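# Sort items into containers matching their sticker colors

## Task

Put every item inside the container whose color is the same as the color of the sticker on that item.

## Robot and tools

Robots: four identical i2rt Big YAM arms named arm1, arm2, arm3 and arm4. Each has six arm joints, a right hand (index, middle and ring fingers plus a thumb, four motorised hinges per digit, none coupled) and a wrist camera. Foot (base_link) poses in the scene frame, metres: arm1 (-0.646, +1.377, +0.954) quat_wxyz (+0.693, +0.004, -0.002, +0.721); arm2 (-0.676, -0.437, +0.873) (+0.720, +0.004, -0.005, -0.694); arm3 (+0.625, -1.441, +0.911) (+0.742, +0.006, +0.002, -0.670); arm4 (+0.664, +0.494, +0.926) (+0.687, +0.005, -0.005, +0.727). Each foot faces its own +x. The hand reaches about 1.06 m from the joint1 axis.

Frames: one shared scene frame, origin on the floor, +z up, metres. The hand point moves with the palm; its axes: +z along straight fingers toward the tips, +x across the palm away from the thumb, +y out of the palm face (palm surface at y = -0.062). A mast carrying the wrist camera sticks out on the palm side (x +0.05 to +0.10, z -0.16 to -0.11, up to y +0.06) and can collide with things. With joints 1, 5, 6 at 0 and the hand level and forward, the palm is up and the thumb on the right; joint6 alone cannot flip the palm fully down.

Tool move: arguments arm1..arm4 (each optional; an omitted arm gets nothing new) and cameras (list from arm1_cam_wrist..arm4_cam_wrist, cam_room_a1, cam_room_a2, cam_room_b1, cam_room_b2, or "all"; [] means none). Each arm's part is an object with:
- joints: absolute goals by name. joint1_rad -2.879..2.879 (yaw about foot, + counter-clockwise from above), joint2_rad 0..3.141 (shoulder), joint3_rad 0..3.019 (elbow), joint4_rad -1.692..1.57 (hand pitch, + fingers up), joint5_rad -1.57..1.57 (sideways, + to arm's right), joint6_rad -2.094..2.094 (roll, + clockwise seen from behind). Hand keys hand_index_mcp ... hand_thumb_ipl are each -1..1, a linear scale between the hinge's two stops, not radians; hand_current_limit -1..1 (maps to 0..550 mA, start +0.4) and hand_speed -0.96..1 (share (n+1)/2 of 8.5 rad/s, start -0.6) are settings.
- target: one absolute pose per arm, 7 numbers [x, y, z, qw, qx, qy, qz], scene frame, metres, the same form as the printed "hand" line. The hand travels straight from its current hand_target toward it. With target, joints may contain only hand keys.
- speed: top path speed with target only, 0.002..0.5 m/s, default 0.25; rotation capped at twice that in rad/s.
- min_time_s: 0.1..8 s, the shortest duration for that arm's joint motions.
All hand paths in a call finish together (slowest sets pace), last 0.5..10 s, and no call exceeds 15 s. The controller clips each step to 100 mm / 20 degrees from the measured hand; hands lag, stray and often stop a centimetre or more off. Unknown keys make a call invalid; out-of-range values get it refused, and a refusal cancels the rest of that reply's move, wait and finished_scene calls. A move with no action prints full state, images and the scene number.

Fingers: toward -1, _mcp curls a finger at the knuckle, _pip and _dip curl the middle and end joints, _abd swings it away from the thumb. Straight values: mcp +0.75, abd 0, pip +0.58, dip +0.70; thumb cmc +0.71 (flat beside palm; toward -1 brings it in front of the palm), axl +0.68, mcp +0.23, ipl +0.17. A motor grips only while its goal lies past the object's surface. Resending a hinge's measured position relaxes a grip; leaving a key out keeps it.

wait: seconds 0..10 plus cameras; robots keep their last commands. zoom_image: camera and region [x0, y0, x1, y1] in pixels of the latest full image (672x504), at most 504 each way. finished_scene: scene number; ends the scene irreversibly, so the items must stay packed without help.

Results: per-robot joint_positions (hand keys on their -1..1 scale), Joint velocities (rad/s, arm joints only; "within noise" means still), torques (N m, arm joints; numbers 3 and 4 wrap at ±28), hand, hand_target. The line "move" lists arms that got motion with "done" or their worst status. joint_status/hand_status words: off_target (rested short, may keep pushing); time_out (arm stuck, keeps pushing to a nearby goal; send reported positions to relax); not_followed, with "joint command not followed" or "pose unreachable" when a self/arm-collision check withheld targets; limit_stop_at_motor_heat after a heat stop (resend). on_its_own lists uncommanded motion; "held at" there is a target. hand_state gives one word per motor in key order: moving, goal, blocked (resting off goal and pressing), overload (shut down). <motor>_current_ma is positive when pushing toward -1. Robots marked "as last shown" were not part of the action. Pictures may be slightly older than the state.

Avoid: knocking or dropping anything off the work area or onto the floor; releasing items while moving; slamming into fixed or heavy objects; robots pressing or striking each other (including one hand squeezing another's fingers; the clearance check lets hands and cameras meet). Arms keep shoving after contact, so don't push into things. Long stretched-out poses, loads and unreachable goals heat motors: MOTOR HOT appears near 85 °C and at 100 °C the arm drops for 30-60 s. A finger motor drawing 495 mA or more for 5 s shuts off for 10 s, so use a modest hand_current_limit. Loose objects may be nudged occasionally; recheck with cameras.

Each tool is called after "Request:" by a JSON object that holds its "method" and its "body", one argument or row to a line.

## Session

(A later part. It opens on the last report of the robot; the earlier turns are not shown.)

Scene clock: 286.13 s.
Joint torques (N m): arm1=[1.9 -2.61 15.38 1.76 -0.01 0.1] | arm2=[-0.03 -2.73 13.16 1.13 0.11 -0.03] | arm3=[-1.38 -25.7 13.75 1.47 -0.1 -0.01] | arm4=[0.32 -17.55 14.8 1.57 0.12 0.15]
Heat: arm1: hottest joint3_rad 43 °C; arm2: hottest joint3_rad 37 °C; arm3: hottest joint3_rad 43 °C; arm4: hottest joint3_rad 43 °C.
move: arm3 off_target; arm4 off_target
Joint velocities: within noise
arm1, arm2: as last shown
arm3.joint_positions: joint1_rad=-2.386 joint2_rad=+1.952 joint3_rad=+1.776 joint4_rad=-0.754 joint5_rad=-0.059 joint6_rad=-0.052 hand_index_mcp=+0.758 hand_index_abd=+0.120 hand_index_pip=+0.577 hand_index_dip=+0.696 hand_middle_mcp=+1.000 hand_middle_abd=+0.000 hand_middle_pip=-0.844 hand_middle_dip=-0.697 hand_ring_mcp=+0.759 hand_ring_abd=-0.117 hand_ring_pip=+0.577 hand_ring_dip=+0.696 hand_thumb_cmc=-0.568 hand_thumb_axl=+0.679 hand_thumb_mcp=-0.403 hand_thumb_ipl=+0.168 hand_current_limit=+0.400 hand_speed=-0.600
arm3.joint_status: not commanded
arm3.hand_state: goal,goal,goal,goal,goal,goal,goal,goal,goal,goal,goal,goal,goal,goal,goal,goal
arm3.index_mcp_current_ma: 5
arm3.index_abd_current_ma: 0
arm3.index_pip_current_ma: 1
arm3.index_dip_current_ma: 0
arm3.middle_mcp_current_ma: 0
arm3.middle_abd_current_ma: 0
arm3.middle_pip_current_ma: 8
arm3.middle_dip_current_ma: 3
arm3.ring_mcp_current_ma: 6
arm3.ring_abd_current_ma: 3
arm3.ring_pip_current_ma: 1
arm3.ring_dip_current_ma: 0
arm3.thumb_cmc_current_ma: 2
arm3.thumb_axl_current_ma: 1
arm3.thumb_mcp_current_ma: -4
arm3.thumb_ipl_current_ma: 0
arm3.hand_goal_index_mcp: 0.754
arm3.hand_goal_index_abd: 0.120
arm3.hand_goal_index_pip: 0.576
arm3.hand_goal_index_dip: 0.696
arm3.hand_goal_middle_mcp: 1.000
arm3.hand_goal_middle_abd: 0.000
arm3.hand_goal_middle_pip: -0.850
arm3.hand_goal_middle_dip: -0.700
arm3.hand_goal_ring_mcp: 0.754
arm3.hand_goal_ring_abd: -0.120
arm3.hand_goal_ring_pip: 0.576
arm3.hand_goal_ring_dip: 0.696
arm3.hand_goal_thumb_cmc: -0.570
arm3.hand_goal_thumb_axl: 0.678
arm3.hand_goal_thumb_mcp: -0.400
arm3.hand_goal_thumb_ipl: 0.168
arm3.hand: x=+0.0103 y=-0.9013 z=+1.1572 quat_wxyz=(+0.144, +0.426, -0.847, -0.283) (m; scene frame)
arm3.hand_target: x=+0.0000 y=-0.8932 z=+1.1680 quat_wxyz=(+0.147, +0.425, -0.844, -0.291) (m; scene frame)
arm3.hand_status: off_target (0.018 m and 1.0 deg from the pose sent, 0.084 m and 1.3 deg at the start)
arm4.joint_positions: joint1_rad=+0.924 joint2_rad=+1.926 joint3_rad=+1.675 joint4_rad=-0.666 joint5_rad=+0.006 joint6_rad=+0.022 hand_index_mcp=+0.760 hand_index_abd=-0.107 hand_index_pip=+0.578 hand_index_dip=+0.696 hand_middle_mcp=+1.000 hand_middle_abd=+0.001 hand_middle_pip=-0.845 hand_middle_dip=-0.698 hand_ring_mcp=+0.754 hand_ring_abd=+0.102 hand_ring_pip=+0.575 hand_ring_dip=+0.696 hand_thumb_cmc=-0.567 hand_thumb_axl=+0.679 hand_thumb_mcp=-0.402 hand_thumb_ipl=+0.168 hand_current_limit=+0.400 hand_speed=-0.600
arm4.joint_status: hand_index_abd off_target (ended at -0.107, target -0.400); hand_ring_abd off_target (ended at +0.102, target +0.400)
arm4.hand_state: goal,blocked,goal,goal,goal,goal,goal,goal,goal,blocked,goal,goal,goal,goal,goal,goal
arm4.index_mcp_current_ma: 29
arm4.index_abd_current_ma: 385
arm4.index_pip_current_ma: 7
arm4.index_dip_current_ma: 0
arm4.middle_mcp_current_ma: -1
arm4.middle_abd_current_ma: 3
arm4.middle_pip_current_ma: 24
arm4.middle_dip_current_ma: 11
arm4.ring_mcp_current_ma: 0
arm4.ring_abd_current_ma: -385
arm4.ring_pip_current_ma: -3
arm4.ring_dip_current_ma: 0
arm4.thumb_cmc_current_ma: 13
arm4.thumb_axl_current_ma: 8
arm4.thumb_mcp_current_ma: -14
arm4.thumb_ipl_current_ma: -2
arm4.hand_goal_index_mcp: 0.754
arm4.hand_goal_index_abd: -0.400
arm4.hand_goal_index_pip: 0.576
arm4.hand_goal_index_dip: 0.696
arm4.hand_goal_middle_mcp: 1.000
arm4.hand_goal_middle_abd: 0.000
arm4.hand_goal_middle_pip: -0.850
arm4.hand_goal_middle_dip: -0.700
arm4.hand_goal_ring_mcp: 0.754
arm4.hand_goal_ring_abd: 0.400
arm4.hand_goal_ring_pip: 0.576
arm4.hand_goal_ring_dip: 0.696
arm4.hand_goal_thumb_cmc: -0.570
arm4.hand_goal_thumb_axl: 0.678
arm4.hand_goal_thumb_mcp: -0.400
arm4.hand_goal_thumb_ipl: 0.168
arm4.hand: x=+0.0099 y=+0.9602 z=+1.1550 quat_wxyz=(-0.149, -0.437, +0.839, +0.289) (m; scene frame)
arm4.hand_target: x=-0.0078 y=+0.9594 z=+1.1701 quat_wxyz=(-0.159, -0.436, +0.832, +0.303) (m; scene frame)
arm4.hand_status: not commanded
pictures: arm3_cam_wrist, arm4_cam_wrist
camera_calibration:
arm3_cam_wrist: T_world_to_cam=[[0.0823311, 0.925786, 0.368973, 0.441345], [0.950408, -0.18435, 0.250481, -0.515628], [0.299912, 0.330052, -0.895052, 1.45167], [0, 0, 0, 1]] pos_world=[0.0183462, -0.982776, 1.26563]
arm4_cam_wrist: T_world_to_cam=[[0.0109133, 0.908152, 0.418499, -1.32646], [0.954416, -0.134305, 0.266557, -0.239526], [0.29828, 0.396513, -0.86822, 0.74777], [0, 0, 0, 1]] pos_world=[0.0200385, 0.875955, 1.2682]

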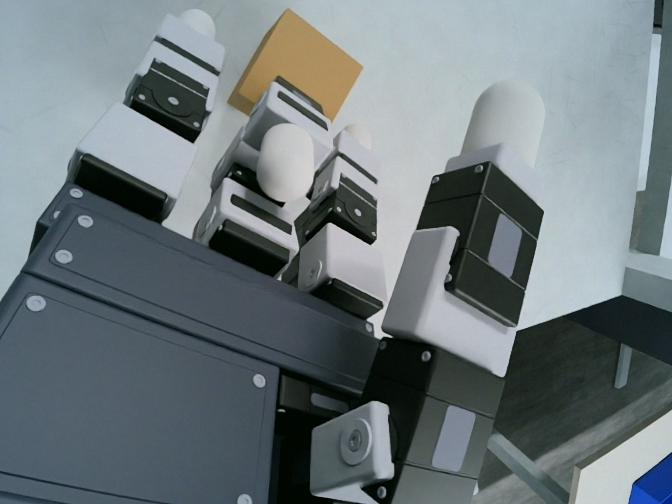

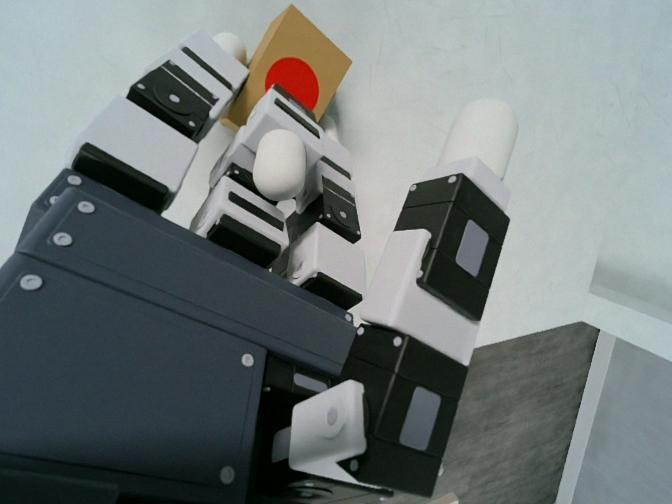

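Request:
{"method": "move", "body": {
  "arm3": {"joints": {"hand_index_abd": -0.35, "hand_ring_abd": 0.35}},
  "arm4": {"target": [0.0, 0.957, 1.205, 0.1588, 0.4361, -0.8324, -0.3030], "speed": 0.1}
}}

Request:
{"method": "move", "body": {
  "arm3": {"target": [0.025, -0.905, 1.210, 0.1465, 0.4256, -0.8444, -0.2907], "speed": 0.1},
  "arm4": {"target": [0.10, 0.885, 1.215, 0.1588, 0.4361, -0.8324, -0.3030], "speed": 0.15},
  "cameras": ["arm3_cam_wrist", "arm4_cam_wrist"]
}}

Request:
{"method": "move", "body": {
  "arm4": {"target": [0.34, 0.715, 1.27, 0.1588, 0.4361, -0.8324, -0.3030], "speed": 0.2},
  "arm3": {"target": [0.17, -1.005, 1.225, 0.1465, 0.4256, -0.8444, -0.2907], "speed": 0.2}
}}

Request:
{"method": "move", "body": {
  "arm4": {"joints": {"joint1_rad": 0.3, "joint2_rad": 0.8, "joint3_rad": 1.25, "joint4_rad": -1.45, "joint5_rad": 0, "joint6_rad": 0}, "min_time_s": 2},
  "arm3": {"target": [0.35, -1.14, 1.28, 0.1465, 0.4256, -0.8444, -0.2907], "speed": 0.25}
}}

Request:
{"method": "move", "body": {
  "arm4": {"joints": {"joint1_rad": -1.03, "joint2_rad": 1.05, "joint3_rad": 1.3, "joint4_rad": -1.31}, "min_time_s": 2.5},
  "arm3": {"joints": {"joint1_rad": -2.3, "joint2_rad": 0.75, "joint3_rad": 1.25, "joint4_rad": -1.5, "joint5_rad": 0, "joint6_rad": 0}, "min_time_s": 1.5}
}}

Request:
{"method": "move", "body": {
  "arm4": {"target": [1.150, 0.807, 1.07, 0.1210, 0.4852, 0.8404, 0.2095], "speed": 0.2},
  "arm3": {"joints": {"joint1_rad": 0.3}, "min_time_s": 3.5}
}}

Request:
{"method": "move", "body": {
  "arm3": {"joints": {"joint1_rad": 1.13, "joint2_rad": 1.15, "joint3_rad": 1.25, "joint4_rad": -1.2}, "min_time_s": 1.8},
  "cameras": ["cam_room_a1", "cam_room_a2"]
}}

Request:
{"method": "zoom_image", "body": {
  "camera": "cam_room_a2",
  "region": [330, 270, 450, 400]
}}

Request:
{"method": "zoom_image", "body": {
  "camera": "cam_room_a1",
  "region": [150, 260, 330, 440]
}}

Scene clock: 348.67 s.
Joint torques (N m): arm1=[2.02 -2.78 15.3 1.61 -0.02 0.1] | arm2=[-0.03 -2.55 13.2 1.11 0.11 -0.06] | arm3=[-1.32 -25.7 13.75 1.46 -0.13 0] | arm4=[-0.26 -20.42 15.19 1.17 0.04 0.11]
Heat: arm1: hottest joint3_rad 53 °C; arm2: hottest joint3_rad 44 °C; arm3: hottest joint3_rad 44 °C; arm4: hottest joint3_rad 43 °C.
move: arm3 off_target; arm4 off_target
Joint velocities: within noise
arm1, arm2: as last shown
arm3.joint_positions: joint1_rad=-2.386 joint2_rad=+1.952 joint3_rad=+1.776 joint4_rad=-0.754 joint5_rad=-0.058 joint6_rad=-0.052 hand_index_mcp=+0.758 hand_index_abd=-0.046 hand_index_pip=+0.577 hand_index_dip=+0.696 hand_middle_mcp=+1.000 hand_middle_abd=+0.000 hand_middle_pip=-0.844 hand_middle_dip=-0.697 hand_ring_mcp=+0.759 hand_ring_abd=+0.042 hand_ring_pip=+0.577 hand_ring_dip=+0.696 hand_thumb_cmc=-0.568 hand_thumb_axl=+0.679 hand_thumb_mcp=-0.403 hand_thumb_ipl=+0.168 hand_current_limit=+0.400 hand_speed=-0.600
arm3.joint_status: hand_index_abd off_target (ended at -0.046, target -0.350); hand_ring_abd off_target (ended at +0.042, target +0.350)
arm3.hand_state: goal,blocked,goal,goal,goal,goal,goal,goal,goal,blocked,goal,goal,goal,goal,goal,goal
arm3.index_mcp_current_ma: 5
arm3.index_abd_current_ma: 385
arm3.index_pip_current_ma: 1
arm3.index_dip_current_ma: 0
arm3.middle_mcp_current_ma: 0
arm3.middle_abd_current_ma: 0
arm3.middle_pip_current_ma: 8
arm3.middle_dip_current_ma: 3
arm3.ring_mcp_current_ma: 8
arm3.ring_abd_current_ma: -385
arm3.ring_pip_current_ma: 1
arm3.ring_dip_current_ma: 0
arm3.thumb_cmc_current_ma: 2
arm3.thumb_axl_current_ma: 1
arm3.thumb_mcp_current_ma: -4
arm3.thumb_ipl_current_ma: 0
arm3.hand_goal_index_mcp: 0.754
arm3.hand_goal_index_abd: -0.350
arm3.hand_goal_index_pip: 0.576
arm3.hand_goal_index_dip: 0.696
arm3.hand_goal_middle_mcp: 1.000
arm3.hand_goal_middle_abd: 0.000
arm3.hand_goal_middle_pip: -0.850
arm3.hand_goal_middle_dip: -0.700
arm3.hand_goal_ring_mcp: 0.754
arm3.hand_goal_ring_abd: 0.350
arm3.hand_goal_ring_pip: 0.576
arm3.hand_goal_ring_dip: 0.696
arm3.hand_goal_thumb_cmc: -0.570
arm3.hand_goal_thumb_axl: 0.678
arm3.hand_goal_thumb_mcp: -0.400
arm3.hand_goal_thumb_ipl: 0.168
arm3.hand: x=+0.0104 y=-0.9012 z=+1.1572 quat_wxyz=(+0.144, +0.426, -0.847, -0.283) (m; scene frame)
arm3.hand_target: x=+0.0000 y=-0.8932 z=+1.1680 quat_wxyz=(+0.147, +0.426, -0.844, -0.291) (m; scene frame)
arm3.hand_status: not commanded
arm4.joint_positions: joint1_rad=+0.924 joint2_rad=+1.920 joint3_rad=+1.695 joint4_rad=-0.724 joint5_rad=+0.006 joint6_rad=+0.022 hand_index_mcp=+0.761 hand_index_abd=-0.107 hand_index_pip=+0.578 hand_index_dip=+0.696 hand_middle_mcp=+1.000 hand_middle_abd=+0.001 hand_middle_pip=-0.845 hand_middle_dip=-0.698 hand_ring_mcp=+0.755 hand_ring_abd=+0.102 hand_ring_pip=+0.575 hand_ring_dip=+0.696 hand_thumb_cmc=-0.567 hand_thumb_axl=+0.679 hand_thumb_mcp=-0.402 hand_thumb_ipl=+0.168 hand_current_limit=+0.400 hand_speed=-0.600
arm4.joint_status: not commanded
arm4.hand_state: goal,blocked,goal,goal,goal,goal,goal,goal,goal,blocked,goal,goal,goal,goal,goal,goal
arm4.index_mcp_current_ma: 38
arm4.index_abd_current_ma: 385
arm4.index_pip_current_ma: 11
arm4.index_dip_current_ma: 0
arm4.middle_mcp_current_ma: -1
arm4.middle_abd_current_ma: 3
arm4.middle_pip_current_ma: 24
arm4.middle_dip_current_ma: 11
arm4.ring_mcp_current_ma: 6
arm4.ring_abd_current_ma: -385
arm4.ring_pip_current_ma: -3
arm4.ring_dip_current_ma: 0
arm4.thumb_cmc_current_ma: 13
arm4.thumb_axl_current_ma: 8
arm4.thumb_mcp_current_ma: -14
arm4.thumb_ipl_current_ma: -2
arm4.hand_goal_index_mcp: 0.754
arm4.hand_goal_index_abd: -0.400
arm4.hand_goal_index_pip: 0.576
arm4.hand_goal_index_dip: 0.696
arm4.hand_goal_middle_mcp: 1.000
arm4.hand_goal_middle_abd: 0.000
arm4.hand_goal_middle_pip: -0.850
arm4.hand_goal_middle_dip: -0.700
arm4.hand_goal_ring_mcp: 0.754
arm4.hand_goal_ring_abd: 0.400
arm4.hand_goal_ring_pip: 0.576
arm4.hand_goal_ring_dip: 0.696
arm4.hand_goal_thumb_cmc: -0.570
arm4.hand_goal_thumb_axl: 0.678
arm4.hand_goal_thumb_mcp: -0.400
arm4.hand_goal_thumb_ipl: 0.168
arm4.hand: x=+0.0135 y=+0.9577 z=+1.1588 quat_wxyz=(-0.142, -0.439, +0.843, +0.276) (m; scene frame)
arm4.hand_target: x=+0.0020 y=+0.9555 z=+1.2047 quat_wxyz=(-0.159, -0.436, +0.832, +0.303) (m; scene frame)
arm4.hand_status: off_target (0.048 m and 3.9 deg from the pose sent, 0.051 m and 2.1 deg at the start)
pictures: none

Scene clock: 350.10 s.
Joint torques (N m): arm1=[1.9 -2.67 15.28 1.74 -0.02 0.1] | arm2=[-0.26 -2.37 13.18 1.18 0.09 -0.05] | arm3=[-2.37 -27.22 11.95 1.55 -0.29 -0.07] | arm4=[0.32 -15.09 10.95 2.07 0.15 0.13]
Heat: arm1: hottest joint3_rad 53 °C; arm2: hottest joint3_rad 44 °C; arm3: hottest joint3_rad 44 °C; arm4: hottest joint3_rad 43 °C.
move: arm3 off_target; arm4 off_target
Joint velocities: within noise
arm1, arm2: as last shown
arm3.joint_positions: joint1_rad=-2.386 joint2_rad=+1.889 joint3_rad=+1.776 joint4_rad=-0.822 joint5_rad=-0.062 joint6_rad=-0.055 hand_index_mcp=+0.759 hand_index_abd=-0.047 hand_index_pip=+0.577 hand_index_dip=+0.696 hand_middle_mcp=+1.000 hand_middle_abd=+0.000 hand_middle_pip=-0.844 hand_middle_dip=-0.697 hand_ring_mcp=+0.762 hand_ring_abd=+0.042 hand_ring_pip=+0.578 hand_ring_dip=+0.696 hand_thumb_cmc=-0.568 hand_thumb_axl=+0.679 hand_thumb_mcp=-0.403 hand_thumb_ipl=+0.168 hand_current_limit=+0.400 hand_speed=-0.600
arm3.joint_status: not commanded
arm3.hand_state: goal,blocked,goal,goal,goal,goal,goal,goal,goal,blocked,goal,goal,goal,goal,goal,goal
arm3.index_mcp_current_ma: 8
arm3.index_abd_current_ma: 385
arm3.index_pip_current_ma: 1
arm3.index_dip_current_ma: 0
arm3.middle_mcp_current_ma: 0
arm3.middle_abd_current_ma: 0
arm3.middle_pip_current_ma: 8
arm3.middle_dip_current_ma: 3
arm3.ring_mcp_current_ma: 13
arm3.ring_abd_current_ma: -385
arm3.ring_pip_current_ma: 1
arm3.ring_dip_current_ma: 0
arm3.thumb_cmc_current_ma: 2
arm3.thumb_axl_current_ma: 1
arm3.thumb_mcp_current_ma: -4
arm3.thumb_ipl_current_ma: 0
arm3.hand_goal_index_mcp: 0.754
arm3.hand_goal_index_abd: -0.350
arm3.hand_goal_index_pip: 0.576
arm3.hand_goal_index_dip: 0.696
arm3.hand_goal_middle_mcp: 1.000
arm3.hand_goal_middle_abd: 0.000
arm3.hand_goal_middle_pip: -0.850
arm3.hand_goal_middle_dip: -0.700
arm3.hand_goal_ring_mcp: 0.754
arm3.hand_goal_ring_abd: 0.350
arm3.hand_goal_ring_pip: 0.576
arm3.hand_goal_ring_dip: 0.696
arm3.hand_goal_thumb_cmc: -0.570
arm3.hand_goal_thumb_axl: 0.678
arm3.hand_goal_thumb_mcp: -0.400
arm3.hand_goal_thumb_ipl: 0.168
arm3.hand: x=+0.0233 y=-0.9142 z=+1.1916 quat_wxyz=(+0.144, +0.428, -0.847, -0.280) (m; scene frame)
arm3.hand_target: x=+0.0254 y=-0.9054 z=+1.2099 quat_wxyz=(+0.146, +0.426, -0.844, -0.291) (m; scene frame)
arm3.hand_status: off_target (0.021 m and 1.3 deg from the pose sent, 0.055 m and 1.0 deg at the start)
arm4.joint_positions: joint1_rad=+0.929 joint2_rad=+1.593 joint3_rad=+1.343 joint4_rad=-0.667 joint5_rad=+0.009 joint6_rad=+0.025 hand_index_mcp=+0.763 hand_index_abd=-0.107 hand_index_pip=+0.579 hand_index_dip=+0.696 hand_middle_mcp=+1.000 hand_middle_abd=+0.001 hand_middle_pip=-0.845 hand_middle_dip=-0.698 hand_ring_mcp=+0.757 hand_ring_abd=+0.102 hand_ring_pip=+0.575 hand_ring_dip=+0.696 hand_thumb_cmc=-0.567 hand_thumb_axl=+0.679 hand_thumb_mcp=-0.402 hand_thumb_ipl=+0.168 hand_current_limit=+0.400 hand_speed=-0.600
arm4.joint_status: not commanded
arm4.hand_state: goal,blocked,goal,goal,goal,goal,goal,goal,goal,blocked,goal,goal,goal,goal,goal,goal
arm4.index_mcp_current_ma: 47
arm4.index_abd_current_ma: 385
arm4.index_pip_current_ma: 14
arm4.index_dip_current_ma: 0
arm4.middle_mcp_current_ma: -1
arm4.middle_abd_current_ma: 3
arm4.middle_pip_current_ma: 24
arm4.middle_dip_current_ma: 11
arm4.ring_mcp_current_ma: 16
arm4.ring_abd_current_ma: -385
arm4.ring_pip_current_ma: -3
arm4.ring_dip_current_ma: 0
arm4.thumb_cmc_current_ma: 13
arm4.thumb_axl_current_ma: 8
arm4.thumb_mcp_current_ma: -14
arm4.thumb_ipl_current_ma: -2
arm4.hand_goal_index_mcp: 0.754
arm4.hand_goal_index_abd: -0.400
arm4.hand_goal_index_pip: 0.576
arm4.hand_goal_index_dip: 0.696
arm4.hand_goal_middle_mcp: 1.000
arm4.hand_goal_middle_abd: 0.000
arm4.hand_goal_middle_pip: -0.850
arm4.hand_goal_middle_dip: -0.700
arm4.hand_goal_ring_mcp: 0.754
arm4.hand_goal_ring_abd: 0.400
arm4.hand_goal_ring_pip: 0.576
arm4.hand_goal_ring_dip: 0.696
arm4.hand_goal_thumb_cmc: -0.570
arm4.hand_goal_thumb_axl: 0.678
arm4.hand_goal_thumb_mcp: -0.400
arm4.hand_goal_thumb_ipl: 0.168
arm4.hand: x=+0.1072 y=+0.8910 z=+1.2005 quat_wxyz=(-0.149, -0.437, +0.838, +0.290) (m; scene frame)
arm4.hand_target: x=+0.1003 y=+0.8848 z=+1.2150 quat_wxyz=(-0.159, -0.436, +0.832, +0.303) (m; scene frame)
arm4.hand_status: off_target (0.017 m and 2.0 deg from the pose sent, 0.126 m and 3.9 deg at the start)
pictures: arm3_cam_wrist, arm4_cam_wrist
camera_calibration:
arm3_cam_wrist: T_world_to_cam=[[0.0775879, 0.9278, 0.36492, 0.446335], [0.950234, -0.179588, 0.254564, -0.539559], [0.30172, 0.327009, -0.895562, 1.4806], [0, 0, 0, 1]] pos_world=[0.0313516, -0.995176, 1.30044]
arm4_cam_wrist: T_world_to_cam=[[0.010908, 0.90784, 0.419175, -1.28422], [0.954539, -0.134335, 0.2661, -0.353286], [0.297886, 0.397216, -0.868034, 0.784847], [0, 0, 0, 1]] pos_world=[0.117439, 0.806655, 1.3136]

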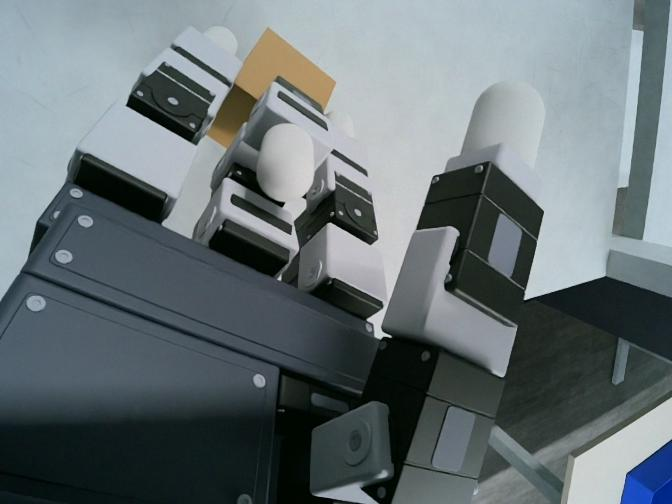

